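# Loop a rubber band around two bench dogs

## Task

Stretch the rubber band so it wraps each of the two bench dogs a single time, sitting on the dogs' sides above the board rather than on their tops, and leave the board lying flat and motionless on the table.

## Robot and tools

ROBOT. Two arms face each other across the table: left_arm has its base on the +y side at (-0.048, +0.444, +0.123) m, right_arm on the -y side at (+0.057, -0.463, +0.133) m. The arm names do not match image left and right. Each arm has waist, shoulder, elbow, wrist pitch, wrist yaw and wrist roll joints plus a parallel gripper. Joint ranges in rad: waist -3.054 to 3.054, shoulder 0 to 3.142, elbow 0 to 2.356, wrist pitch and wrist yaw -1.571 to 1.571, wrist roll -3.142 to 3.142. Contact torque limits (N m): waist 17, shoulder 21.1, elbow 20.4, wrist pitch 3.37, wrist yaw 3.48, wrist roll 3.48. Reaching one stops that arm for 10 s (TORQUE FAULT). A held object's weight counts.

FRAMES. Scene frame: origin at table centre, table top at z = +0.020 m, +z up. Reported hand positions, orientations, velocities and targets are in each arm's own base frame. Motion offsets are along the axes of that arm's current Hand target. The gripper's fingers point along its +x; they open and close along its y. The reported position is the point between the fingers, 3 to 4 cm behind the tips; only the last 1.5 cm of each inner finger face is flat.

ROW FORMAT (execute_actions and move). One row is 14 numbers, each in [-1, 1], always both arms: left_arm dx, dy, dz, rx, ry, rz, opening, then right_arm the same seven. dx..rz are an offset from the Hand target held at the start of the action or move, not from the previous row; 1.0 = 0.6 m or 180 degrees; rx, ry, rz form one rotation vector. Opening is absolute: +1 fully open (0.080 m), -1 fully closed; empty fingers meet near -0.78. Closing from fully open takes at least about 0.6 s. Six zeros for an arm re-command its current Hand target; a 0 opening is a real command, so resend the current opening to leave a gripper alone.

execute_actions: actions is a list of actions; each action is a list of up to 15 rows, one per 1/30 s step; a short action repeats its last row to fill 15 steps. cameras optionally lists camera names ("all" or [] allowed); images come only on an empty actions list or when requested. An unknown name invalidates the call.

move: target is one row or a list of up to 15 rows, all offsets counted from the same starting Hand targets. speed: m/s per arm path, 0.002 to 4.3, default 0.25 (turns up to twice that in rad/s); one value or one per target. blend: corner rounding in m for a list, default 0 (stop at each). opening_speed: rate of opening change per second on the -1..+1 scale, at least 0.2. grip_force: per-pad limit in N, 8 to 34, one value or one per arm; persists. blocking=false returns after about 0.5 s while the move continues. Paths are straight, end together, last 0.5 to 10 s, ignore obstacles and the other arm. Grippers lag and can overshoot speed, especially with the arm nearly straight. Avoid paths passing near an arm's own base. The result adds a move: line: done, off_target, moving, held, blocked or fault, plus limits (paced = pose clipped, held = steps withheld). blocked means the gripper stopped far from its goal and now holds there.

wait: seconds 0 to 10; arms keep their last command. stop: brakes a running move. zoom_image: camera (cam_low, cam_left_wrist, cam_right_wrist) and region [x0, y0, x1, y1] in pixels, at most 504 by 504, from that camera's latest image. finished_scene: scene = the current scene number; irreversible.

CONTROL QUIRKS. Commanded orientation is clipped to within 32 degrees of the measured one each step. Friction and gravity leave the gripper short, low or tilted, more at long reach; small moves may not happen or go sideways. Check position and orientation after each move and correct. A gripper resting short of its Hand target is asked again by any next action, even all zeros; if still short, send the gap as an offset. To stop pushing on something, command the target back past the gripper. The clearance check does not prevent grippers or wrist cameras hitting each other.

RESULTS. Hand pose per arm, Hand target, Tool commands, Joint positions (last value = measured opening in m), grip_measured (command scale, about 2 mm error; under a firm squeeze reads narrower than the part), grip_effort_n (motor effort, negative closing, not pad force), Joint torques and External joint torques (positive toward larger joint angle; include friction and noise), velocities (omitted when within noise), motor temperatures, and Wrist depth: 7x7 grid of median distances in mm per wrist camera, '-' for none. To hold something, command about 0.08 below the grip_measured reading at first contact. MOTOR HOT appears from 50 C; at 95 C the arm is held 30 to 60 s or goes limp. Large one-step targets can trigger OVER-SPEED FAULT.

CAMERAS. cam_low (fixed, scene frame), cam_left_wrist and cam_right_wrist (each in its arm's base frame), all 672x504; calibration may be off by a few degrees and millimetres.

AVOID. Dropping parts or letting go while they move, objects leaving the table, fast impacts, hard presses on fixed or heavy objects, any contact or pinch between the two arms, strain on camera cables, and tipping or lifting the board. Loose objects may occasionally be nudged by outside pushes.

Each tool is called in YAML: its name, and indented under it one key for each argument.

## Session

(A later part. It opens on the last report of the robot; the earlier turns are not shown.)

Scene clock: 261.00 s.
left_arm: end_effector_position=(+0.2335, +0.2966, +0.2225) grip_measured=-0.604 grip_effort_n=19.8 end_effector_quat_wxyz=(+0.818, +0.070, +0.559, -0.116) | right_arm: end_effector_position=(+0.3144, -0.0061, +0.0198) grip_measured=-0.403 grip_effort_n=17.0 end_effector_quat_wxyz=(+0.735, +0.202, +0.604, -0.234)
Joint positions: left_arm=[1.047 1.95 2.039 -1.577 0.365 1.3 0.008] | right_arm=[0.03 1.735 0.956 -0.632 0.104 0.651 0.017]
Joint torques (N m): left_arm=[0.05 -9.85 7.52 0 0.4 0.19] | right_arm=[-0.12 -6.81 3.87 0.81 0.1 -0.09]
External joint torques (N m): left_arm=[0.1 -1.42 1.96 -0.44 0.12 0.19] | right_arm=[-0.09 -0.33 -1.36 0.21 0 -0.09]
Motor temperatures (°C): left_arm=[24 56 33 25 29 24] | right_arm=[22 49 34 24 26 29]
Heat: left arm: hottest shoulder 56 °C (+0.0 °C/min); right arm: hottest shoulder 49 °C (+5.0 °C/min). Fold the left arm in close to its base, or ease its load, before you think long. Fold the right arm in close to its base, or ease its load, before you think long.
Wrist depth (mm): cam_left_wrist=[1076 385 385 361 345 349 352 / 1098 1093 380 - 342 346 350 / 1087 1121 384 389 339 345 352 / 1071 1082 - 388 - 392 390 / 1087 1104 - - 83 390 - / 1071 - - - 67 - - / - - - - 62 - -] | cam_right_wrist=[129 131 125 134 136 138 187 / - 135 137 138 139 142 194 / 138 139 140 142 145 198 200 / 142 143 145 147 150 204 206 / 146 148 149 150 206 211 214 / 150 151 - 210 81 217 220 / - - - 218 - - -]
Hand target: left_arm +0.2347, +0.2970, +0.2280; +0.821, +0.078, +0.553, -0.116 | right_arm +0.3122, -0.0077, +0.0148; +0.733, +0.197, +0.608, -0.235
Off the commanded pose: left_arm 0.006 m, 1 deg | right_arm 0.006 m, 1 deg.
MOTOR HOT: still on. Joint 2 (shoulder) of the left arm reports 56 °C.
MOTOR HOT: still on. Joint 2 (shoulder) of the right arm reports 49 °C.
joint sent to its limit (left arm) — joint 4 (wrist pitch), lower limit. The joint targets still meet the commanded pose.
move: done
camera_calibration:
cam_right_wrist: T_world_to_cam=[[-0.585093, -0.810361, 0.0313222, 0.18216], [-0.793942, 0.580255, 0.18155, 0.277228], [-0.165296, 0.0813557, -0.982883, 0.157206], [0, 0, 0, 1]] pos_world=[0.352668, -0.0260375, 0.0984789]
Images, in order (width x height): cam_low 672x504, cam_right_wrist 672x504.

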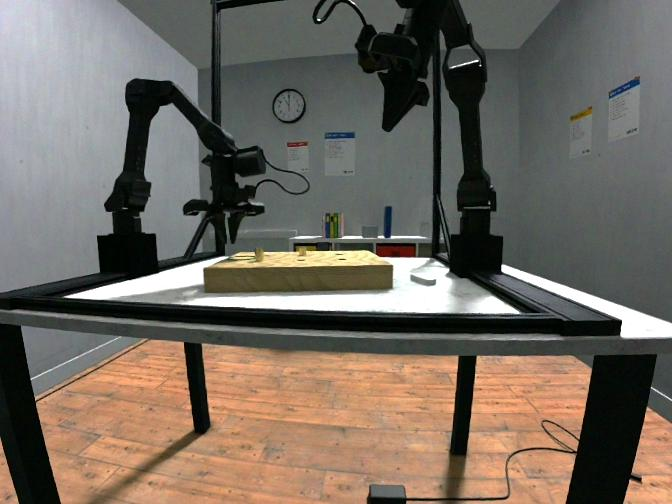

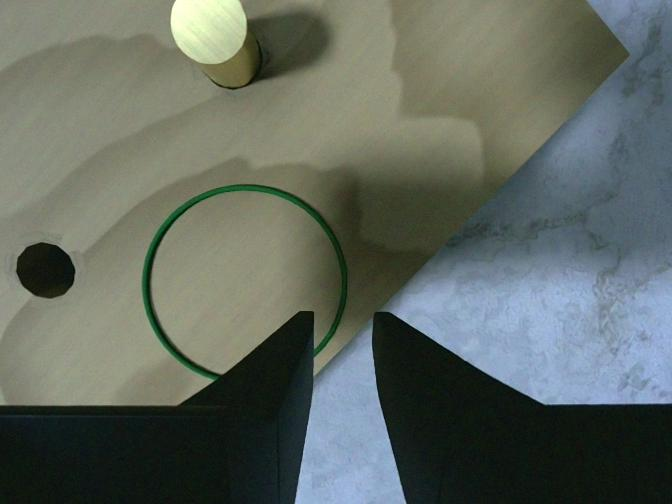

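move:
  target:
    - [0,0,0,0,0,0,-0.6,0.045,-0.0047,-0.003,0,0,0,-0.4]
    - [0,0,0,0,0,0,-0.6,0.072,-0.0047,-0.008,0,0,0,-0.4]
  speed: [0.12,0.06]
  blend: 0.004
  cameras: ["cam_right_wrist","cam_low"]

zoom_image:
  camera: "cam_low"
  region: [200, 225, 300, 285]

Scene clock: 265.60 s.
left_arm: end_effector_position=(+0.2335, +0.2966, +0.2225) grip_measured=-0.604 grip_effort_n=19.3 end_effector_quat_wxyz=(+0.818, +0.070, +0.559, -0.116) | right_arm: end_effector_position=(+0.3172, -0.0102, -0.0186) grip_measured=-0.403 grip_effort_n=16.0 end_effector_quat_wxyz=(+0.738, +0.199, +0.602, -0.231)
Joint positions: left_arm=[1.047 1.95 2.039 -1.577 0.365 1.3 0.008] | right_arm=[0.017 1.831 0.889 -0.46 0.104 0.63 0.017]
Joint torques (N m): left_arm=[0.08 -9.75 7.47 -0.04 0.39 0.18] | right_arm=[-0.25 -5.49 2.86 1.74 0.05 -0.06]
External joint torques (N m): left_arm=[0.09 -1.25 1.87 -0.47 0.11 0.18] | right_arm=[-0.29 1.18 -1.85 1.15 -0.04 -0.06]
Motor temperatures (°C): left_arm=[23 56 33 25 29 24] | right_arm=[22 47 33 25 26 29]
Heat: left arm: hottest shoulder 56 °C (+0.0 °C/min); right arm: hottest shoulder 47 °C (+3.0 °C/min). Fold the left arm in close to its base, or ease its load, before you think long.
Wrist depth (mm): cam_left_wrist=[1098 363 - 367 344 347 351 / 1098 368 363 383 341 346 350 / 1076 1116 382 387 342 345 350 / 1093 1110 383 378 - 347 396 / 1098 1082 381 83 83 - 392 / 1076 - - - 67 - - / - - - - 62 - -] | cam_right_wrist=[- 99 99 101 102 103 104 / - 101 102 103 104 106 107 / 103 104 105 106 108 109 162 / 106 107 108 109 111 164 167 / - 110 111 112 114 171 173 / - 112 - 115 81 174 177 / - - - 176 - - -]
Hand target: left_arm +0.2347, +0.2970, +0.2280; +0.821, +0.078, +0.553, -0.116 | right_arm +0.3134, -0.0117, -0.0284; +0.733, +0.197, +0.608, -0.235
Off the commanded pose: left_arm 0.006 m, 1 deg | right_arm 0.011 m, 1 deg.
MOTOR HOT: still on. Joint 2 (shoulder) of the left arm reports 56 °C.
MOTOR HOT: cleared for the motors of the right arm.
joint sent to its limit (left arm) — joint 4 (wrist pitch), lower limit. The joint targets still meet the commanded pose.
move: off_target (right_arm)
camera_calibration:
cam_right_wrist: T_world_to_cam=[[-0.579043, -0.814743, 0.0300632, 0.179636], [-0.799578, 0.574699, 0.174345, 0.290378], [-0.159323, 0.0769153, -0.984226, 0.118274], [0, 0, 0, 1]] pos_world=[0.355041, -0.0296201, 0.0603824]
Images, in order (width x height): cam_low 672x504, cam_right_wrist 672x504.

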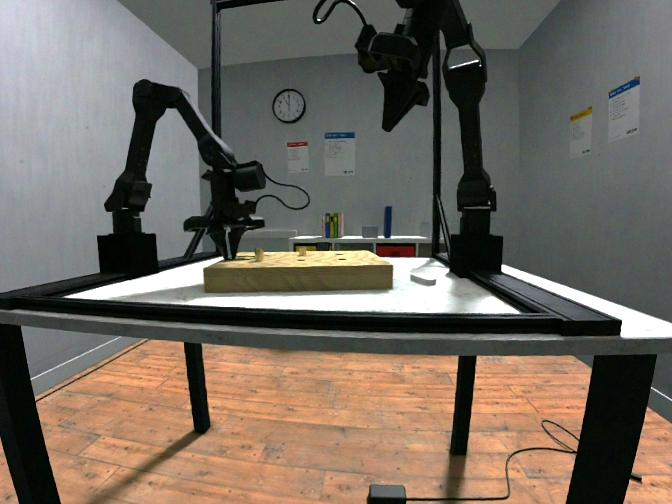

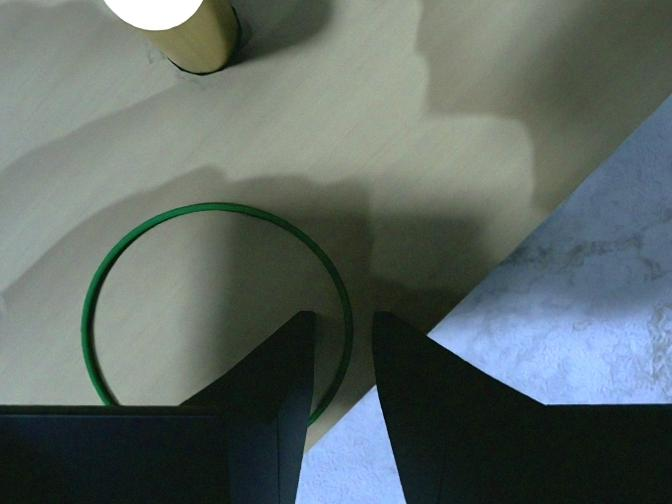

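Scaled by 5.040 from the camera's 672x504 image, which has a finer 960x720 frame.

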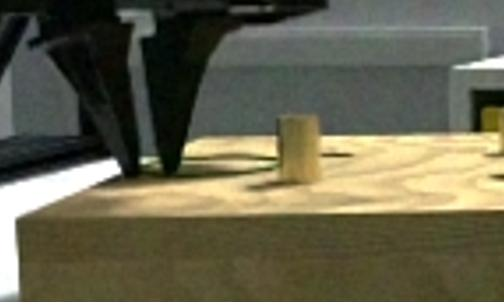

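move:
  target:
    - [0,0,0,0,0,0,-0.6,0.004,0,0,0,0,0,-0.4]
    - [0,0,0,0,0,0,-0.6,0.004,0,0,0,0,0,-1]
  speed: 0.06

move:
  target: [0,0,0,0,0,0,-0.6,-0.09,0,0.017,0,0,0,-1]
  speed: 0.12
  cameras: ["cam_right_wrist","cam_low"]

zoom_image:
  camera: "cam_low"
  region: [200, 215, 310, 285]

zoom_image:
  camera: "cam_right_wrist"
  region: [200, 180, 420, 420]

Scene clock: 270.43 s.
left_arm: end_effector_position=(+0.2335, +0.2966, +0.2225) grip_measured=-0.604 grip_effort_n=19.3 end_effector_quat_wxyz=(+0.818, +0.070, +0.559, -0.116) | right_arm: end_effector_position=(+0.3198, -0.0102, -0.0189) grip_measured=-0.755 grip_effort_n=-83.5 end_effector_quat_wxyz=(+0.742, +0.201, +0.597, -0.229)
Joint positions: left_arm=[1.047 1.95 2.039 -1.577 0.365 1.3 0.008] | right_arm=[0.016 1.832 0.886 -0.442 0.103 0.628 0.001]
Joint torques (N m): left_arm=[-0.05 -9.87 7.54 -0.04 0.41 0.19] | right_arm=[-0.32 -4.63 2.94 1.06 0.08 -0.05]
External joint torques (N m): left_arm=[0 -1.42 1.96 -0.47 0.13 0.19] | right_arm=[-0.26 2.1 -1.82 0.42 -0.02 -0.05]
Motor temperatures (°C): left_arm=[23 56 33 25 29 24] | right_arm=[22 45 32 26 26 29]
Heat: left arm: hottest shoulder 56 °C (+0.0 °C/min); right arm: hottest shoulder 45 °C (+0.0 °C/min). Fold the left arm in close to its base, or ease its load, before you think long.
Wrist depth (mm): cam_left_wrist=[1104 373 - 380 343 348 352 / 1098 1121 383 399 343 350 349 / 1098 1093 380 - 340 344 346 / 1082 1098 371 378 388 - - / 1065 1082 - 382 92 372 - / 1076 - - - 67 - - / - - - - 62 - -] | cam_right_wrist=[- 100 101 101 103 103 104 / - 102 103 104 105 106 108 / 104 105 106 107 109 109 161 / 107 108 109 110 111 112 166 / 110 111 112 112 114 170 171 / - 113 - 74 75 173 175 / - - - - - - -]
Hand target: left_arm +0.2347, +0.2970, +0.2280; +0.821, +0.078, +0.553, -0.116 | right_arm +0.3136, -0.0120, -0.0308; +0.733, +0.197, +0.608, -0.235
Off the commanded pose: left_arm 0.006 m, 1 deg | right_arm 0.013 m, 2 deg.
MOTOR HOT: still on. Joint 2 (shoulder) of the left arm reports 56 °C.
joint sent to its limit (left arm) — joint 4 (wrist pitch), lower limit. The joint targets still meet the commanded pose.
move: off_target (right_arm); target 2's new opening was sent with right_arm's hand 0.012 m and 1 deg from that target

Scene clock: 271.67 s.
left_arm: end_effector_position=(+0.2335, +0.2966, +0.2225) grip_measured=-0.604 grip_effort_n=19.3 end_effector_quat_wxyz=(+0.818, +0.070, +0.559, -0.116) | right_arm: end_effector_position=(+0.3088, -0.0106, +0.0187) grip_measured=-0.755 grip_effort_n=-83.5 end_effector_quat_wxyz=(+0.726, +0.195, +0.616, -0.235)
Joint positions: left_arm=[1.047 1.95 2.039 -1.577 0.365 1.3 0.008] | right_arm=[0.016 1.738 0.959 -0.661 0.103 0.628 0.001]
Joint torques (N m): left_arm=[0.08 -9.86 7.46 -0.03 0.39 0.18] | right_arm=[-0.28 -9 6.23 0.08 0.09 -0.08]
External joint torques (N m): left_arm=[0.15 -1.32 1.85 -0.47 0.1 0.18] | right_arm=[-0.31 -2.55 1.05 -0.47 0 -0.08]
Motor temperatures (°C): left_arm=[23 56 33 25 29 24] | right_arm=[22 45 32 26 26 29]
Heat: left arm: hottest shoulder 56 °C (+0.0 °C/min); right arm: hottest shoulder 45 °C (-1.0 °C/min). Fold the left arm in close to its base, or ease its load, before you think long.
Wrist depth (mm): cam_left_wrist=[1116 372 390 338 343 348 353 / 1076 1104 378 - 341 349 350 / 1087 1104 373 394 341 345 348 / 1104 1104 - 388 389 394 399 / 1082 1093 - 94 93 - 400 / 1071 - - - 67 - - / - - - - 62 - -] | cam_right_wrist=[126 127 129 131 134 136 185 / 129 131 134 136 138 140 194 / 134 137 138 140 144 197 201 / 139 140 143 145 200 204 209 / 143 145 148 149 208 213 217 / 148 150 - 74 75 220 225 / - - - - - - -]
Hand target: left_arm +0.2347, +0.2970, +0.2280; +0.821, +0.078, +0.553, -0.116 | right_arm +0.3137, -0.0122, +0.0242; +0.733, +0.197, +0.608, -0.235
Off the commanded pose: left_arm 0.006 m, 1 deg | right_arm 0.007 m, 1 deg.
MOTOR HOT: still on. Joint 2 (shoulder) of the left arm reports 56 °C.
joint sent to its limit (left arm) — joint 4 (wrist pitch), lower limit. The joint targets still meet the commanded pose.
move: done
camera_calibration:
cam_right_wrist: T_world_to_cam=[[-0.577251, -0.81492, 0.0518267, 0.172423], [-0.792408, 0.574367, 0.205405, 0.274622], [-0.197157, 0.0775025, -0.977304, 0.165155], [0, 0, 0, 1]] pos_world=[0.349706, -0.0300227, 0.0960622]
Images, in order (width x height): cam_low 672x504, cam_right_wrist 672x504.

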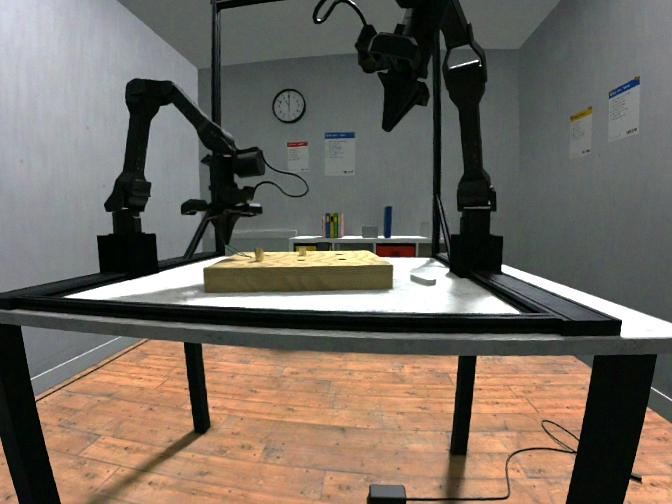

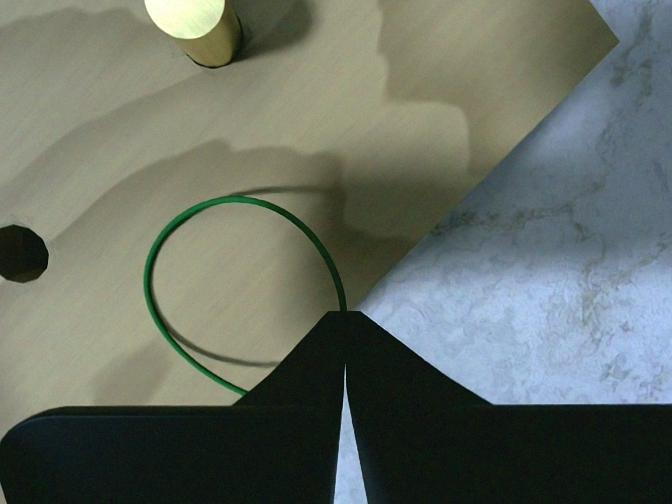

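Scaled by 4.582 from the camera's 672x504 image, which has a finer 960x720 frame.

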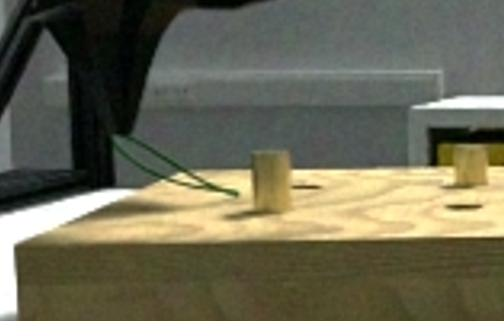

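Scaled by 2.100 from the camera's 672x504 image, which has a finer 960x720 frame.

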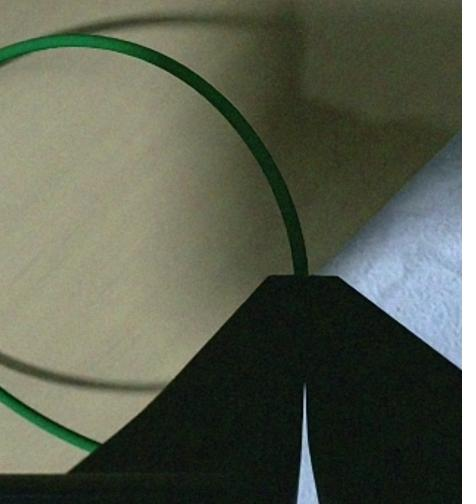

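move:
  target:
    - [0,0,0,0,0,0,-0.6,-0.148,0,0.0275,0,0,0,-1]
    - [0,0,0,0,0,0,-0.6,-0.122,0.344,0.120,0,0,0,-1]
    - [0,0,0,0,0,0,-0.6,-0.035,0.344,0.111,0,0,0,-1]
  blend: [0.03,0,0]
  speed: [0.2,0.2,0.12]
  cameras: ["cam_right_wrist","cam_low"]

zoom_image:
  camera: "cam_low"
  region: [250, 190, 360, 280]

Scene clock: 280.80 s.
left_arm: end_effector_position=(+0.2335, +0.2966, +0.2225) grip_measured=-0.604 grip_effort_n=19.3 end_effector_quat_wxyz=(+0.818, +0.070, +0.559, -0.116) | right_arm: end_effector_position=(+0.4845, +0.1219, +0.0665) grip_measured=-0.755 grip_effort_n=-83.5 end_effector_quat_wxyz=(+0.736, +0.200, +0.605, -0.228)
Joint positions: left_arm=[1.047 1.95 2.039 -1.577 0.365 1.3 0.008] | right_arm=[0.288 2.421 2.196 -1.214 0.138 0.897 0.001]
Joint torques (N m): left_arm=[0.04 -9.84 7.54 -0.03 0.42 0.19] | right_arm=[-0.42 -12.54 4.49 0.71 0.17 0.02]
External joint torques (N m): left_arm=[0 -1.31 1.93 -0.47 0.14 0.18] | right_arm=[-0.43 -0.91 -1.41 0.17 0.05 0.02]
Motor temperatures (°C): left_arm=[23 57 33 25 29 24] | right_arm=[22 46 33 25 26 29]
Heat: left arm: hottest shoulder 57 °C (+1.0 °C/min); right arm: hottest shoulder 46 °C (-2.0 °C/min). Fold the left arm in close to its base, or ease its load, before you think long.
Wrist depth (mm): cam_left_wrist=[1110 385 381 358 345 348 354 / 1098 1110 387 - 340 348 349 / 1087 1087 - - 343 344 348 / 1082 1087 383 391 397 392 - / 1098 1087 376 94 83 391 - / 1082 - - - 67 - - / - - - - 62 - -] | cam_right_wrist=[161 163 166 168 171 174 176 / 166 168 172 173 175 180 183 / 170 173 176 178 181 185 188 / 176 178 182 185 185 191 194 / 232 233 186 188 193 197 202 / 238 241 - 74 75 203 206 / - - - - - - -]
Hand target: left_arm +0.2347, +0.2970, +0.2280; +0.821, +0.078, +0.553, -0.116 | right_arm +0.4841, +0.1194, +0.0576; +0.733, +0.197, +0.608, -0.235
Off the commanded pose: left_arm 0.006 m, 1 deg | right_arm 0.009 m, 1 deg.
MOTOR HOT: still on. Joint 2 (shoulder) of the left arm reports 57 °C.
joint sent to its limit (left arm) — joint 4 (wrist pitch), lower limit. The joint targets still meet the commanded pose.
move: off_target (right_arm)
camera_calibration:
cam_right_wrist: T_world_to_cam=[[-0.575788, -0.817116, 0.0281082, 0.380475], [-0.800926, 0.57062, 0.181415, 0.334006], [-0.164276, 0.081944, -0.983005, 0.22021], [0, 0, 0, 1]] pos_world=[0.522762, 0.102257, 0.14518]
Images, in order (width x height): cam_low 672x504, cam_right_wrist 672x504.

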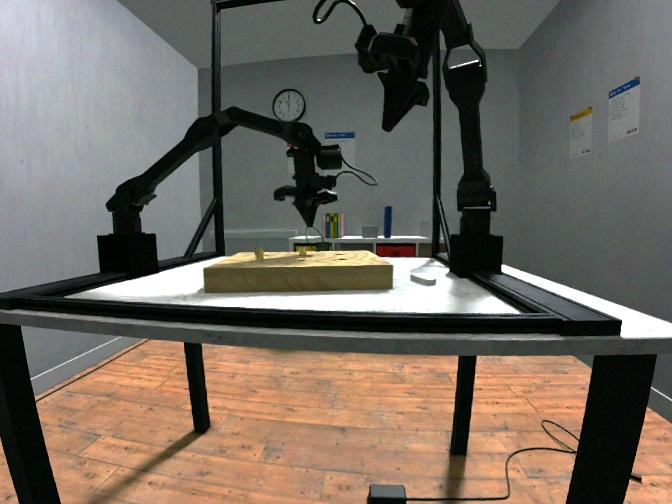

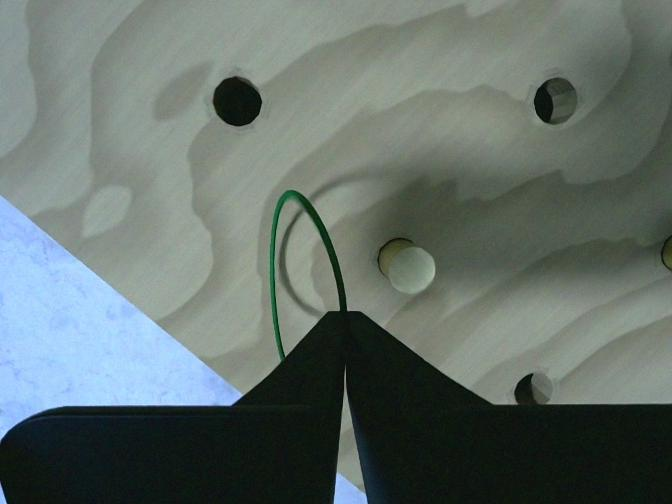

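Scaled by 4.582 from the camera's 672x504 image, which has a finer 960x720 frame.

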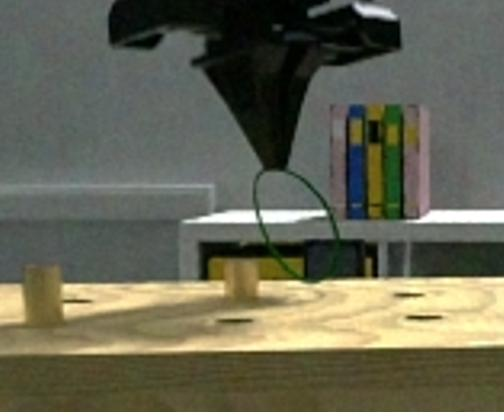

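move:
  target:
    - [0,0,0,0,0,0,-0.6,0,-0.09,0,0,0,0,-1]
    - [0,0,0,0,0,0,-0.6,0.0817,-0.14,-0.009,0,0,0,-1]
  speed: 0.1
  blend: 0.02
  cameras: ["cam_right_wrist","cam_low"]

zoom_image:
  camera: "cam_low"
  region: [240, 200, 340, 280]

Scene clock: 284.63 s.
left_arm: end_effector_position=(+0.2335, +0.2966, +0.2225) grip_measured=-0.604 grip_effort_n=19.3 end_effector_quat_wxyz=(+0.818, +0.070, +0.559, -0.116) | right_arm: end_effector_position=(+0.4383, +0.0496, +0.0042) grip_measured=-0.755 grip_effort_n=-83.5 end_effector_quat_wxyz=(+0.729, +0.195, +0.613, -0.236)
Joint positions: left_arm=[1.047 1.95 2.039 -1.577 0.365 1.3 0.008] | right_arm=[0.156 2.224 1.603 -0.83 0.126 0.769 0.001]
Joint torques (N m): left_arm=[0.06 -9.93 7.54 -0.02 0.41 0.16] | right_arm=[0.05 -14.22 3.93 0.68 0.02 -0.08]
External joint torques (N m): left_arm=[0.02 -1.53 1.99 -0.46 0.13 0.16] | right_arm=[0.06 -4.06 -1.61 0.15 -0.1 -0.08]
Motor temperatures (°C): left_arm=[23 57 33 25 29 24] | right_arm=[22 47 32 25 26 29]
Heat: left arm: hottest shoulder 57 °C (+1.0 °C/min); right arm: hottest shoulder 47 °C (-1.0 °C/min). Fold the left arm in close to its base, or ease its load, before you think long.
Wrist depth (mm): cam_left_wrist=[1104 381 - 343 345 348 353 / 1076 386 378 - 342 347 349 / 1104 1060 378 377 341 344 345 / 1098 1110 382 389 385 391 - / 1065 1087 367 - 94 390 - / 1076 - - - 67 - - / - - - - 62 - -] | cam_right_wrist=[107 108 110 112 115 116 118 / 110 111 113 116 118 120 122 / 114 115 117 119 122 124 127 / - 118 121 124 126 129 130 / - 102 125 126 131 134 134 / - 126 - 74 75 138 141 / - - - - - - -]
Hand target: left_arm +0.2347, +0.2970, +0.2280; +0.821, +0.078, +0.553, -0.116 | right_arm +0.4382, +0.0491, +0.0082; +0.733, +0.197, +0.608, -0.235
Off the commanded pose: left_arm 0.006 m, 1 deg | right_arm 0.004 m, 1 deg.
MOTOR HOT: still on. Joint 2 (shoulder) of the left arm reports 57 °C.
joint sent to its limit (left arm) — joint 4 (wrist pitch), lower limit. The joint targets still meet the commanded pose.
move: done
camera_calibration:
cam_right_wrist: T_world_to_cam=[[-0.579283, -0.813499, 0.0514855, 0.297877], [-0.792682, 0.576928, 0.197001, 0.345695], [-0.189963, 0.0733075, -0.979051, 0.168945], [0, 0, 0, 1]] pos_world=[0.478675, 0.0304961, 0.0819669]
Images, in order (width x height): cam_low 672x504, cam_right_wrist 672x504.

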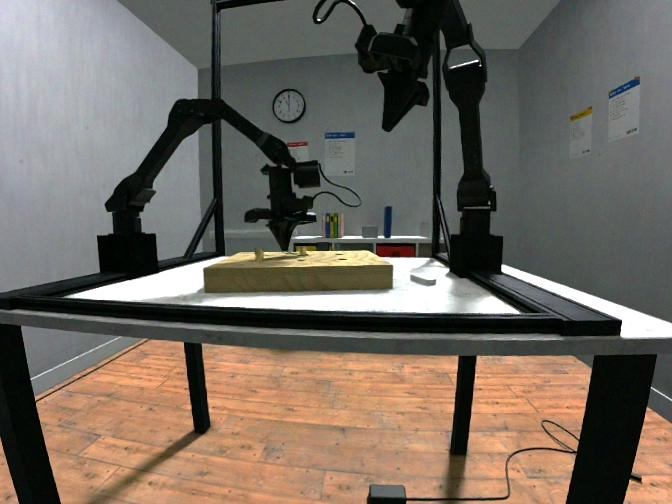

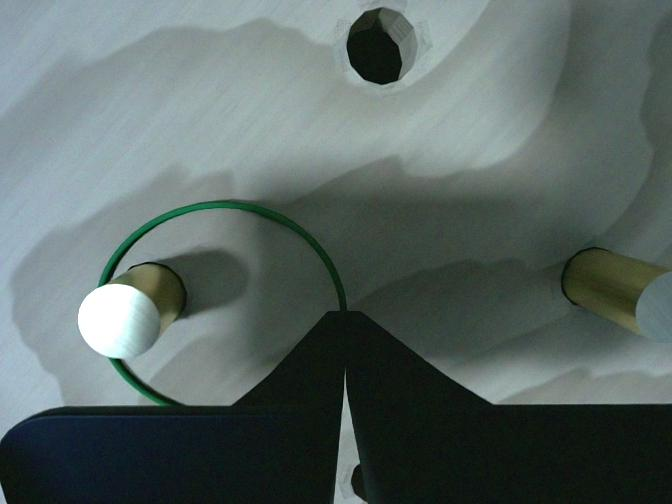

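Scaled by 5.040 from the camera's 672x504 image, which has a finer 960x720 frame.

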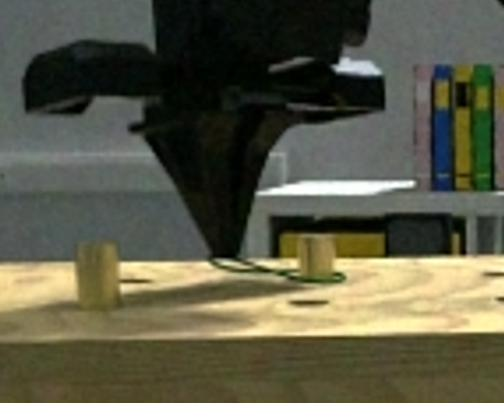

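move:
  target: [0,0,0,0,0,0,-0.6,0.0163,-0.075,-0.003,0,0,0,-1]
  speed: 0.1

move:
  target: [0.357,-0.328,0.226,0,-0.1556,0,-0.9,0,0,0,0,0,0,-1]
  speed: 0.25
  cameras: ["all"]

zoom_image:
  camera: "cam_low"
  region: [220, 170, 380, 290]

Scene clock: 301.93 s.
left_arm: end_effector_position=(+0.2335, +0.2966, +0.2225) grip_measured=-0.604 grip_effort_n=19.3 end_effector_quat_wxyz=(+0.818, +0.070, +0.559, -0.116) | right_arm: end_effector_position=(+0.4130, +0.0147, -0.0048) grip_measured=-0.755 grip_effort_n=-83.5 end_effector_quat_wxyz=(+0.730, +0.196, +0.612, -0.234)
Joint positions: left_arm=[1.047 1.95 2.039 -1.577 0.365 1.3 0.008] | right_arm=[0.076 2.131 1.409 -0.715 0.112 0.688 0.001]
Joint torques (N m): left_arm=[0.05 -9.8 7.52 -0.02 0.39 0.17] | right_arm=[-0.24 -13.04 3.58 0.59 0.11 -0.11]
External joint torques (N m): left_arm=[0.05 -1.35 1.93 -0.48 0.11 0.17] | right_arm=[-0.12 -3.7 -1.75 0.03 0 -0.11]
Motor temperatures (°C): left_arm=[23 57 34 25 29 24] | right_arm=[22 49 31 25 26 29]
Heat: left arm: hottest shoulder 57 °C (+1.0 °C/min); right arm: hottest shoulder 49 °C (-2.0 °C/min). Fold the left arm in close to its base, or ease its load, before you think long.
Wrist depth (mm): cam_left_wrist=[1116 382 - 364 345 348 350 / 1082 381 - 388 341 346 350 / 1071 1116 - 386 343 342 349 / 1082 1076 369 - 383 354 - / 1076 1093 380 - 83 390 406 / 1082 - - - 67 - - / - - - - 62 - -] | cam_right_wrist=[- 102 106 105 107 109 111 / 104 106 107 108 111 112 115 / 108 109 110 113 114 117 119 / 111 112 115 116 118 119 123 / 114 116 118 119 122 93 128 / - 120 - 74 75 129 132 / - - - - - - -]
Hand target: left_arm +0.2347, +0.2970, +0.2280; +0.821, +0.078, +0.553, -0.116 | right_arm +0.4119, +0.0125, -0.0020; +0.733, +0.197, +0.608, -0.235
Off the commanded pose: left_arm 0.006 m, 1 deg | right_arm 0.004 m, 1 deg.
MOTOR HOT: still on. Joint 2 (shoulder) of the left arm reports 57 °C.
joint sent to its limit (left arm) — joint 4 (wrist pitch), lower limit. The joint targets still meet the commanded pose.
move: done

Scene clock: 304.13 s.
left_arm: end_effector_position=(+0.3797, +0.0527, +0.0870) grip_measured=-0.763 grip_effort_n=-67.7 end_effector_quat_wxyz=(+0.932, +0.054, +0.334, -0.129) | right_arm: end_effector_position=(+0.4129, +0.0147, -0.0049) grip_measured=-0.755 grip_effort_n=-83.5 end_effector_quat_wxyz=(+0.730, +0.195, +0.612, -0.233)
Joint positions: left_arm=[0.303 1.573 0.757 0.04 0.431 0.407 0.001] | right_arm=[0.076 2.131 1.409 -0.715 0.112 0.686 0.001]
Joint torques (N m): left_arm=[-0.12 -5.3 5.1 1.95 0.14 -0.17] | right_arm=[-0.32 -13.09 3.52 0.58 0.15 -0.03]
External joint torques (N m): left_arm=[-0.11 0.74 -0.88 0.56 -0.07 -0.17] | right_arm=[-0.35 -3.66 -1.82 0.03 0.05 -0.03]
Motor temperatures (°C): left_arm=[23 56 33 26 29 24] | right_arm=[22 50 31 25 26 29]
Heat: left arm: hottest shoulder 56 °C (+0.0 °C/min); right arm: hottest shoulder 50 °C (-1.0 °C/min). Fold the left arm in close to its base, or ease its load, before you think long. Fold the right arm in close to its base, or ease its load, before you think long.
Wrist depth (mm): cam_left_wrist=[- - - - - - 1732 / - 104 147 151 161 - - / - 98 155 139 259 - 320 / 236 233 233 151 236 248 295 / 217 217 221 92 83 214 266 / - - - - 63 - - / - - - - 65 - -] | cam_right_wrist=[- 102 105 105 107 109 111 / 104 105 107 108 111 113 115 / 107 108 111 112 114 116 118 / 110 112 115 116 118 119 123 / 114 116 118 119 122 93 128 / - 119 - 74 75 129 132 / - - - - - - -]
Hand target: left_arm +0.3780, +0.0507, +0.0804; +0.931, +0.048, +0.338, -0.132 | right_arm +0.4119, +0.0125, -0.0019; +0.733, +0.197, +0.608, -0.235
Off the commanded pose: left_arm 0.007 m, 1 deg | right_arm 0.004 m, 1 deg.
MOTOR HOT: joint 2 (shoulder) of the right arm reports 50 °C; the controller stops that arm at 95 °C. To cool a motor, set the load down, stop pushing, or move to a pose that needs little force.
MOTOR HOT: still on. Joint 2 (shoulder) of the left arm reports 56 °C.
move: done
camera_calibration:
cam_left_wrist: T_world_to_cam=[[-0.304474, -0.952369, -0.0169997, 0.175984], [-0.812199, 0.268903, -0.51771, 0.368865], [0.497622, -0.143822, -0.855387, -0.0283613], [0, 0, 0, 1]] pos_world=[0.367288, 0.0643341, 0.169697]
cam_right_wrist: T_world_to_cam=[[-0.576192, -0.815987, 0.0465643, 0.253827], [-0.795638, 0.573033, 0.196451, 0.348704], [-0.186984, 0.076145, -0.979407, 0.156514], [0, 0, 0, 1]] pos_world=[0.452961, -0.00461731, 0.0729684]

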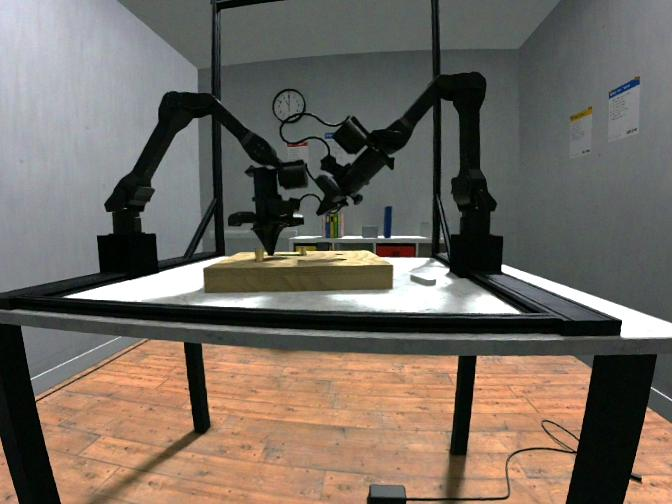

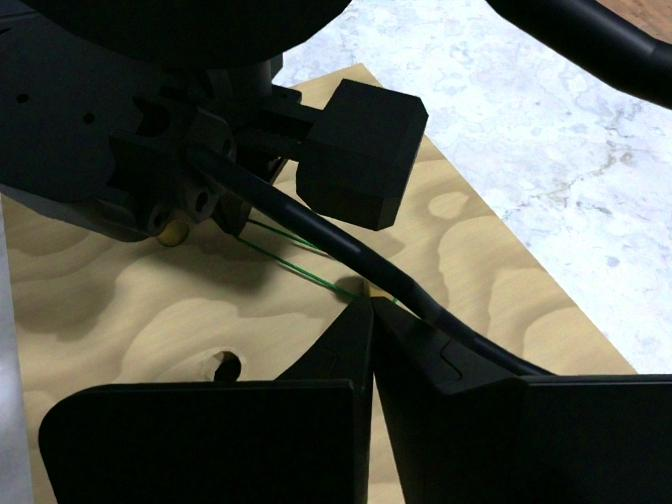

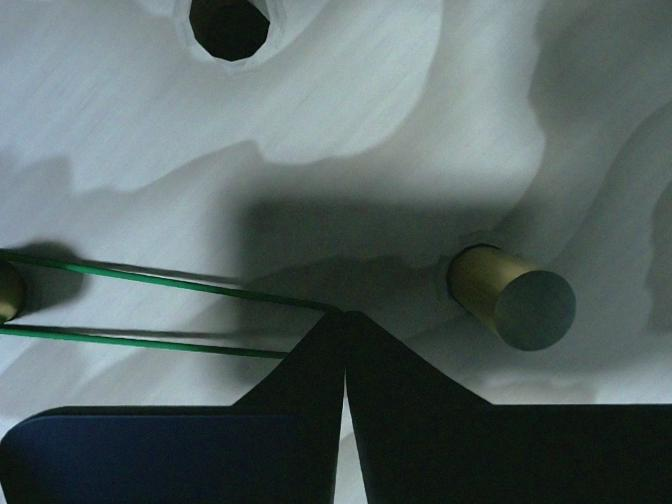

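Scaled by 3.150 from the camera's 672x504 image, which has a finer 960x720 frame.

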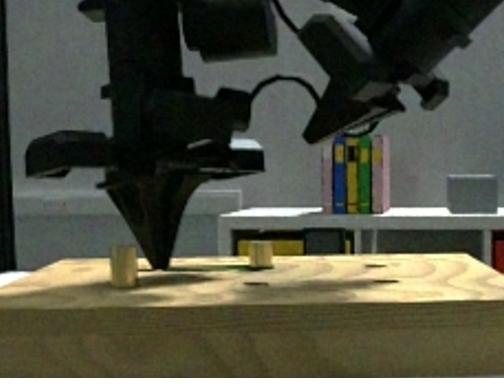

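move:
  target: [-0.138,-0.028,0.015,0,0,0,-0.9,0,0,0,0,0,0,-1]
  speed: 0.15
  cameras: ["cam_left_wrist","cam_low"]

zoom_image:
  camera: "cam_low"
  region: [220, 100, 420, 290]

Scene clock: 314.30 s.
left_arm: end_effector_position=(+0.3192, +0.0514, +0.1383) grip_measured=-0.763 grip_effort_n=-67.7 end_effector_quat_wxyz=(+0.929, +0.044, +0.343, -0.128) | right_arm: end_effector_position=(+0.4134, +0.0147, -0.0042) grip_measured=-0.755 grip_effort_n=-83.5 end_effector_quat_wxyz=(+0.731, +0.195, +0.611, -0.233)
Joint positions: left_arm=[0.377 1.247 0.733 -0.308 0.481 0.453 0.001] | right_arm=[0.076 2.129 1.409 -0.714 0.112 0.686 0.001]
Joint torques (N m): left_arm=[0.11 -5.77 6.67 0.86 0.36 0.16] | right_arm=[-0.3 -12.91 3.65 0.55 0.14 -0.05]
External joint torques (N m): left_arm=[0.12 -1.64 0.04 -0.5 0.13 0.16] | right_arm=[-0.31 -3.54 -1.67 0 0.04 -0.05]
Motor temperatures (°C): left_arm=[23 51 33 29 29 24] | right_arm=[22 55 30 25 26 29]
Heat: left arm: hottest shoulder 51 °C (-5.1 °C/min); right arm: hottest shoulder 55 °C (+5.1 °C/min). Heating fast: the right arm's shoulder motor: a push or a pull is the cause, and it goes on while you think. Ease it with your next call, before anything else. Fold the left arm in close to its base, or ease its load, before you think long.
Wrist depth (mm): cam_left_wrist=[486 107 114 116 - - 1691 / 232 176 183 213 442 - 1469 / 319 181 240 315 106 - 393 / 306 295 291 291 291 - 362 / 324 267 268 93 103 266 323 / - - - - 63 - - / - - - - 65 - -] | cam_right_wrist=[- 102 106 106 107 109 111 / 104 106 107 109 111 113 115 / 108 109 111 113 115 117 119 / 111 113 115 117 119 120 124 / 114 117 118 119 122 93 128 / - 120 - 74 75 129 132 / - - - - - - -]
Hand target: left_arm +0.3180, +0.0506, +0.1404; +0.931, +0.048, +0.338, -0.132 | right_arm +0.4120, +0.0125, -0.0018; +0.733, +0.197, +0.608, -0.235
Off the commanded pose: left_arm 0.003 m, 1 deg | right_arm 0.003 m, 1 deg.
MOTOR HOT: still on. Joint 2 (shoulder) of the left arm reports 51 °C.
MOTOR HOT: still on. Joint 2 (shoulder) of the right arm reports 55 °C.
move: done
camera_calibration:
cam_left_wrist: T_world_to_cam=[[-0.295909, -0.955206, 0.00439793, 0.151626], [-0.825738, 0.253482, -0.503889, 0.349956], [0.480203, -0.152737, -0.863757, 0.0526912], [0, 0, 0, 1]] pos_world=[0.308537, 0.0641741, 0.221185]
Images, in order (width x height): cam_low 672x504, cam_left_wrist 672x504.

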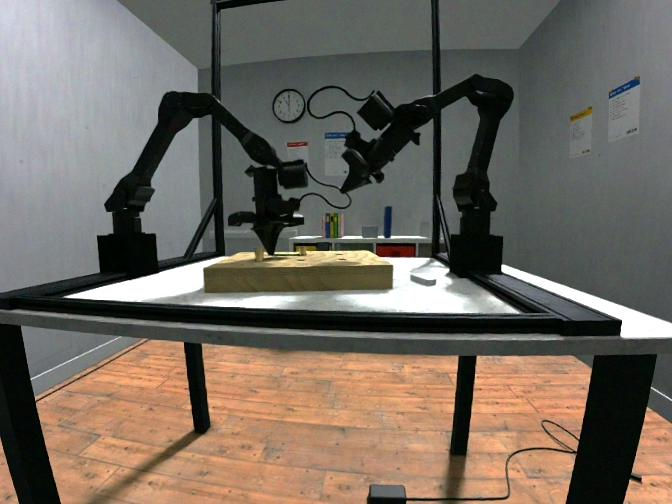

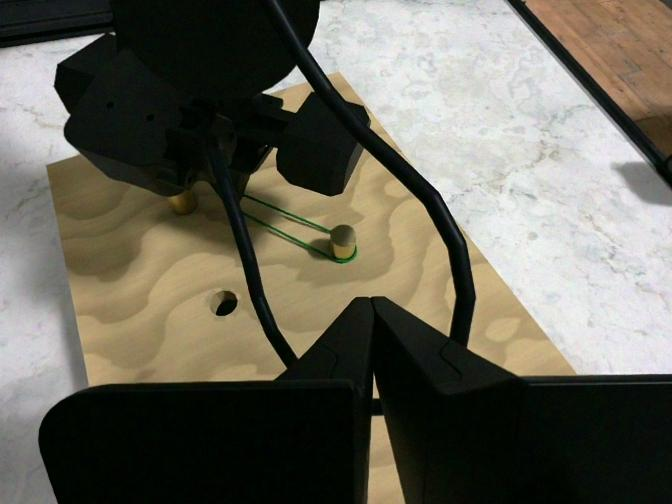

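Scaled by 2.520 from the camera's 672x504 image, which has a finer 960x720 frame.

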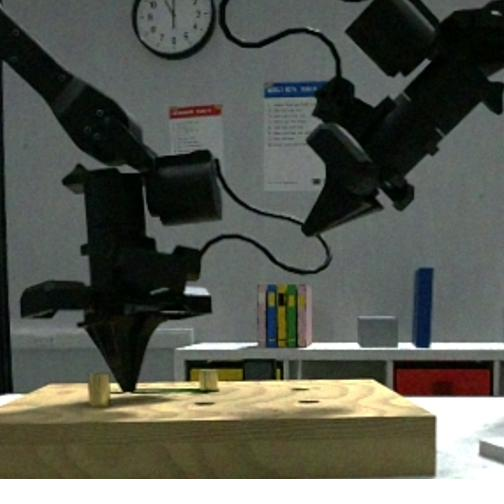

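move:
  target:
    - [0,0,0,0,0,0,-0.9,0,-0.02,-0.023,0,0,0,-1]
    - [0,0,0,0,0,0,-0.9,0,-0.11,-0.025,0,0,0,-1]
  speed: 0.1
  blend: 0.004
  cameras: ["all"]

zoom_image:
  camera: "cam_low"
  region: [230, 210, 330, 280]

Scene clock: 334.20 s.
left_arm: end_effector_position=(+0.3192, +0.0514, +0.1383) grip_measured=-0.763 grip_effort_n=-67.7 end_effector_quat_wxyz=(+0.929, +0.044, +0.343, -0.128) | right_arm: end_effector_position=(+0.3707, -0.0246, -0.0031) grip_measured=-0.756 grip_effort_n=-83.5 end_effector_quat_wxyz=(+0.739, +0.202, +0.602, -0.224)
Joint positions: left_arm=[0.377 1.247 0.733 -0.308 0.481 0.453 0.001] | right_arm=[-0.033 1.962 1.149 -0.58 0.081 0.574 0.001]
Joint torques (N m): left_arm=[0.25 -5.65 6.68 0.87 0.41 0.14] | right_arm=[-1.51 -11.16 2.65 -0.11 0.55 -0.08]
External joint torques (N m): left_arm=[0.27 -1.5 0.06 -0.48 0.17 0.14] | right_arm=[-1.51 -2.96 -2.64 -0.77 0.47 -0.08]
Motor temperatures (°C): left_arm=[23 45 32 28 29 24] | right_arm=[22 56 29 25 26 29]
Heat: left arm: hottest shoulder 45 °C (-11.1 °C/min); right arm: hottest shoulder 56 °C (+11.1 °C/min). Fold the right arm in close to its base, or ease its load, before you think long.
Wrist depth (mm): cam_left_wrist=[189 191 257 - - 1705 1665 / 181 198 222 364 - - 1459 / 382 314 329 328 383 386 - / 306 296 291 290 296 364 364 / 312 263 269 93 269 263 328 / - - - - 63 - - / - - - - 65 - -] | cam_right_wrist=[- 109 110 111 112 113 160 / 112 112 113 114 115 116 118 / - 116 117 118 119 120 121 / 118 119 92 121 122 124 125 / 122 123 124 124 126 127 129 / - 126 - 74 75 131 188 / - - - - - - -]
Hand target: left_arm +0.3180, +0.0506, +0.1404; +0.931, +0.048, +0.338, -0.132 | right_arm +0.3614, -0.0324, -0.0048; +0.733, +0.197, +0.608, -0.235
Off the commanded pose: left_arm 0.003 m, 1 deg | right_arm 0.012 m, 2 deg.
MOTOR HOT: still on. Joint 2 (shoulder) of the right arm reports 56 °C.
MOTOR HOT: cleared for the motors of the left arm.
move: off_target (right_arm); blend cut to 0 m at target 1
camera_calibration:
cam_left_wrist: T_world_to_cam=[[-0.295909, -0.955206, 0.00439793, 0.151626], [-0.825738, 0.253482, -0.503889, 0.349956], [0.480203, -0.152737, -0.863757, 0.0526912], [0, 0, 0, 1]] pos_world=[0.308537, 0.0641741, 0.221185]
cam_right_wrist: T_world_to_cam=[[-0.57282, -0.81952, 0.0162608, 0.196052], [-0.804963, 0.566167, 0.177455, 0.340543], [-0.154634, 0.0885603, -0.983995, 0.141568], [0, 0, 0, 1]] pos_world=[0.408319, -0.0446728, 0.0756828]

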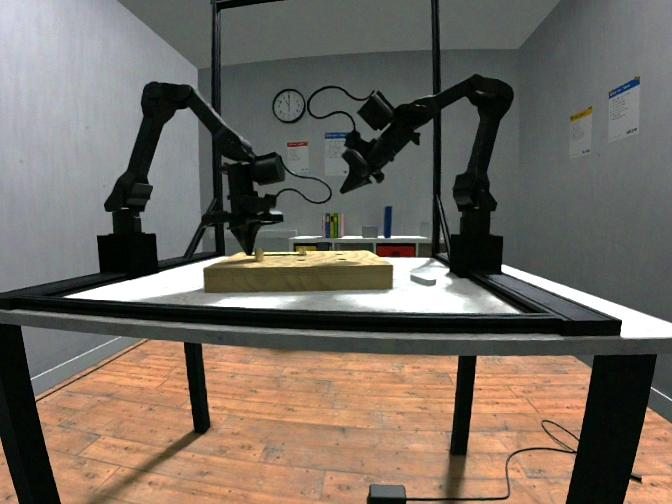

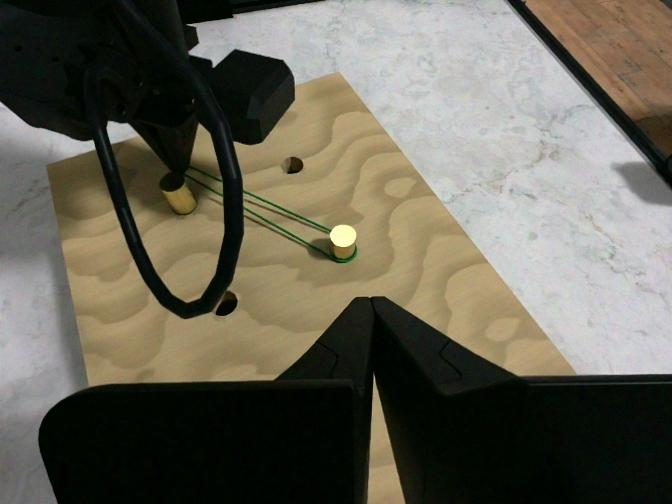

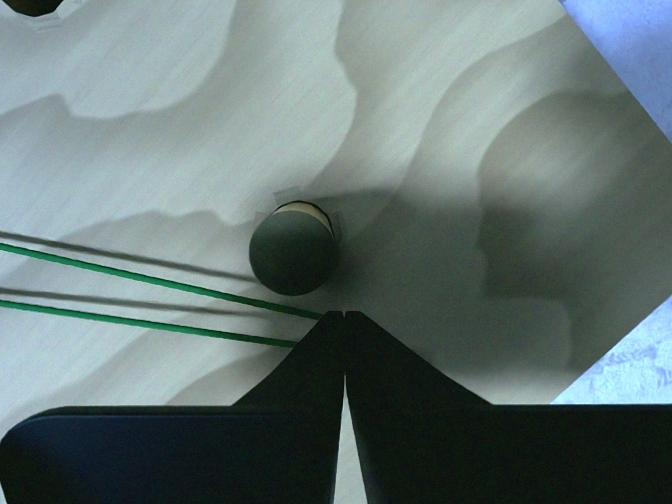

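Scaled by 5.040 from the camera's 672x504 image, which has a finer 960x720 frame.

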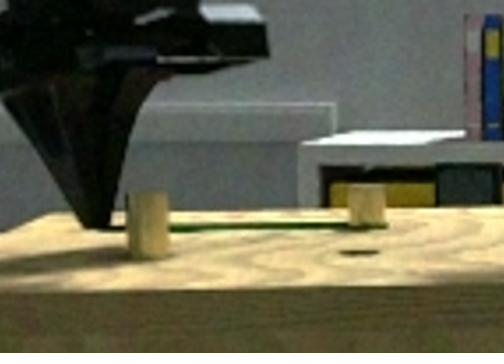

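move:
  target:
    - [0,0,0,0,0,0,-0.9,-0.025,0,0.0047,0,0,0,-1]
    - [0,0,0,0,0,0,-0.9,-0.025,-0.01,0.018,0,0,0,-1]
  speed: 0.08
  cameras: ["all"]

zoom_image:
  camera: "cam_low"
  region: [230, 210, 330, 280]

Scene clock: 341.93 s.
left_arm: end_effector_position=(+0.3192, +0.0514, +0.1383) grip_measured=-0.763 grip_effort_n=-67.7 end_effector_quat_wxyz=(+0.929, +0.044, +0.343, -0.128) | right_arm: end_effector_position=(+0.3686, -0.0326, +0.0114) grip_measured=-0.756 grip_effort_n=-83.5 end_effector_quat_wxyz=(+0.738, +0.202, +0.605, -0.223)
Joint positions: left_arm=[0.377 1.247 0.733 -0.308 0.481 0.453 0.001] | right_arm=[-0.058 1.929 1.171 -0.637 0.075 0.548 0.001]
Joint torques (N m): left_arm=[0.11 -5.64 6.76 0.88 0.38 0.17] | right_arm=[-1.85 -9.94 5.34 -0.71 0.6 -0.1]
External joint torques (N m): left_arm=[0.1 -1.5 0.12 -0.48 0.14 0.17] | right_arm=[-1.92 -2 0.11 -1.31 0.54 -0.09]
Motor temperatures (°C): left_arm=[23 44 32 28 29 24] | right_arm=[22 56 29 25 26 29]
Heat: left arm: hottest shoulder 44 °C (-13.0 °C/min); right arm: hottest shoulder 56 °C (+10.0 °C/min). Fold the right arm in close to its base, or ease its load, before you think long.
Wrist depth (mm): cam_left_wrist=[- 210 221 512 504 1533 1678 / 177 230 229 373 455 - - / 328 320 329 330 329 376 - / - 290 296 291 297 356 - / - 263 268 93 271 272 - / - - - - 63 - - / - - - - 65 - -] | cam_right_wrist=[121 122 123 124 125 172 175 / 125 125 127 127 129 130 180 / 128 129 130 132 133 134 137 / 132 133 133 136 137 138 140 / 137 137 138 139 141 143 199 / - 142 - 74 75 202 204 / - - - - - - -]
Hand target: left_arm +0.3180, +0.0506, +0.1404; +0.931, +0.048, +0.338, -0.132 | right_arm +0.3643, -0.0420, +0.0120; +0.733, +0.197, +0.608, -0.235
Off the commanded pose: left_arm 0.003 m, 1 deg | right_arm 0.010 m, 2 deg.
MOTOR HOT: still on. Joint 2 (shoulder) of the right arm reports 56 °C.
move: off_target (right_arm)
camera_calibration:
cam_left_wrist: T_world_to_cam=[[-0.295909, -0.955206, 0.00439793, 0.151626], [-0.825738, 0.253482, -0.503889, 0.349956], [0.480203, -0.152737, -0.863757, 0.0526912], [0, 0, 0, 1]] pos_world=[0.308537, 0.0641741, 0.221185]
cam_right_wrist: T_world_to_cam=[[-0.570909, -0.820823, 0.0176766, 0.187242], [-0.805341, 0.564068, 0.182352, 0.340847], [-0.15965, 0.089871, -0.983074, 0.158121], [0, 0, 0, 1]] pos_world=[0.40664, -0.052779, 0.0899804]

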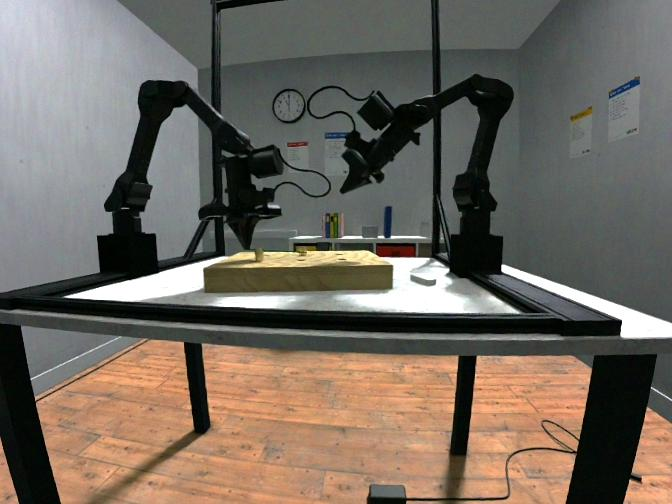

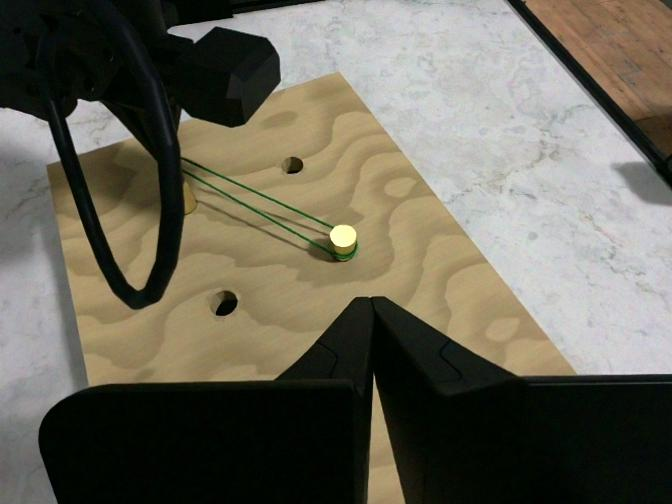

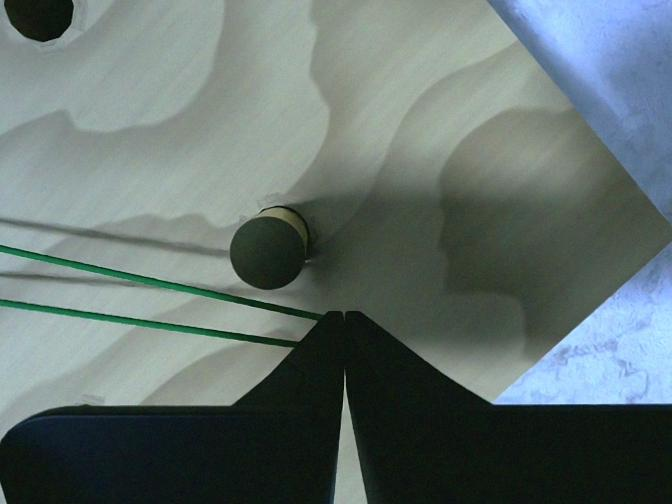

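Scaled by 5.040 from the camera's 672x504 image, which has a finer 960x720 frame.

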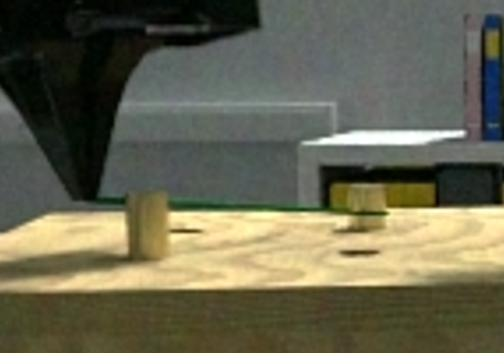

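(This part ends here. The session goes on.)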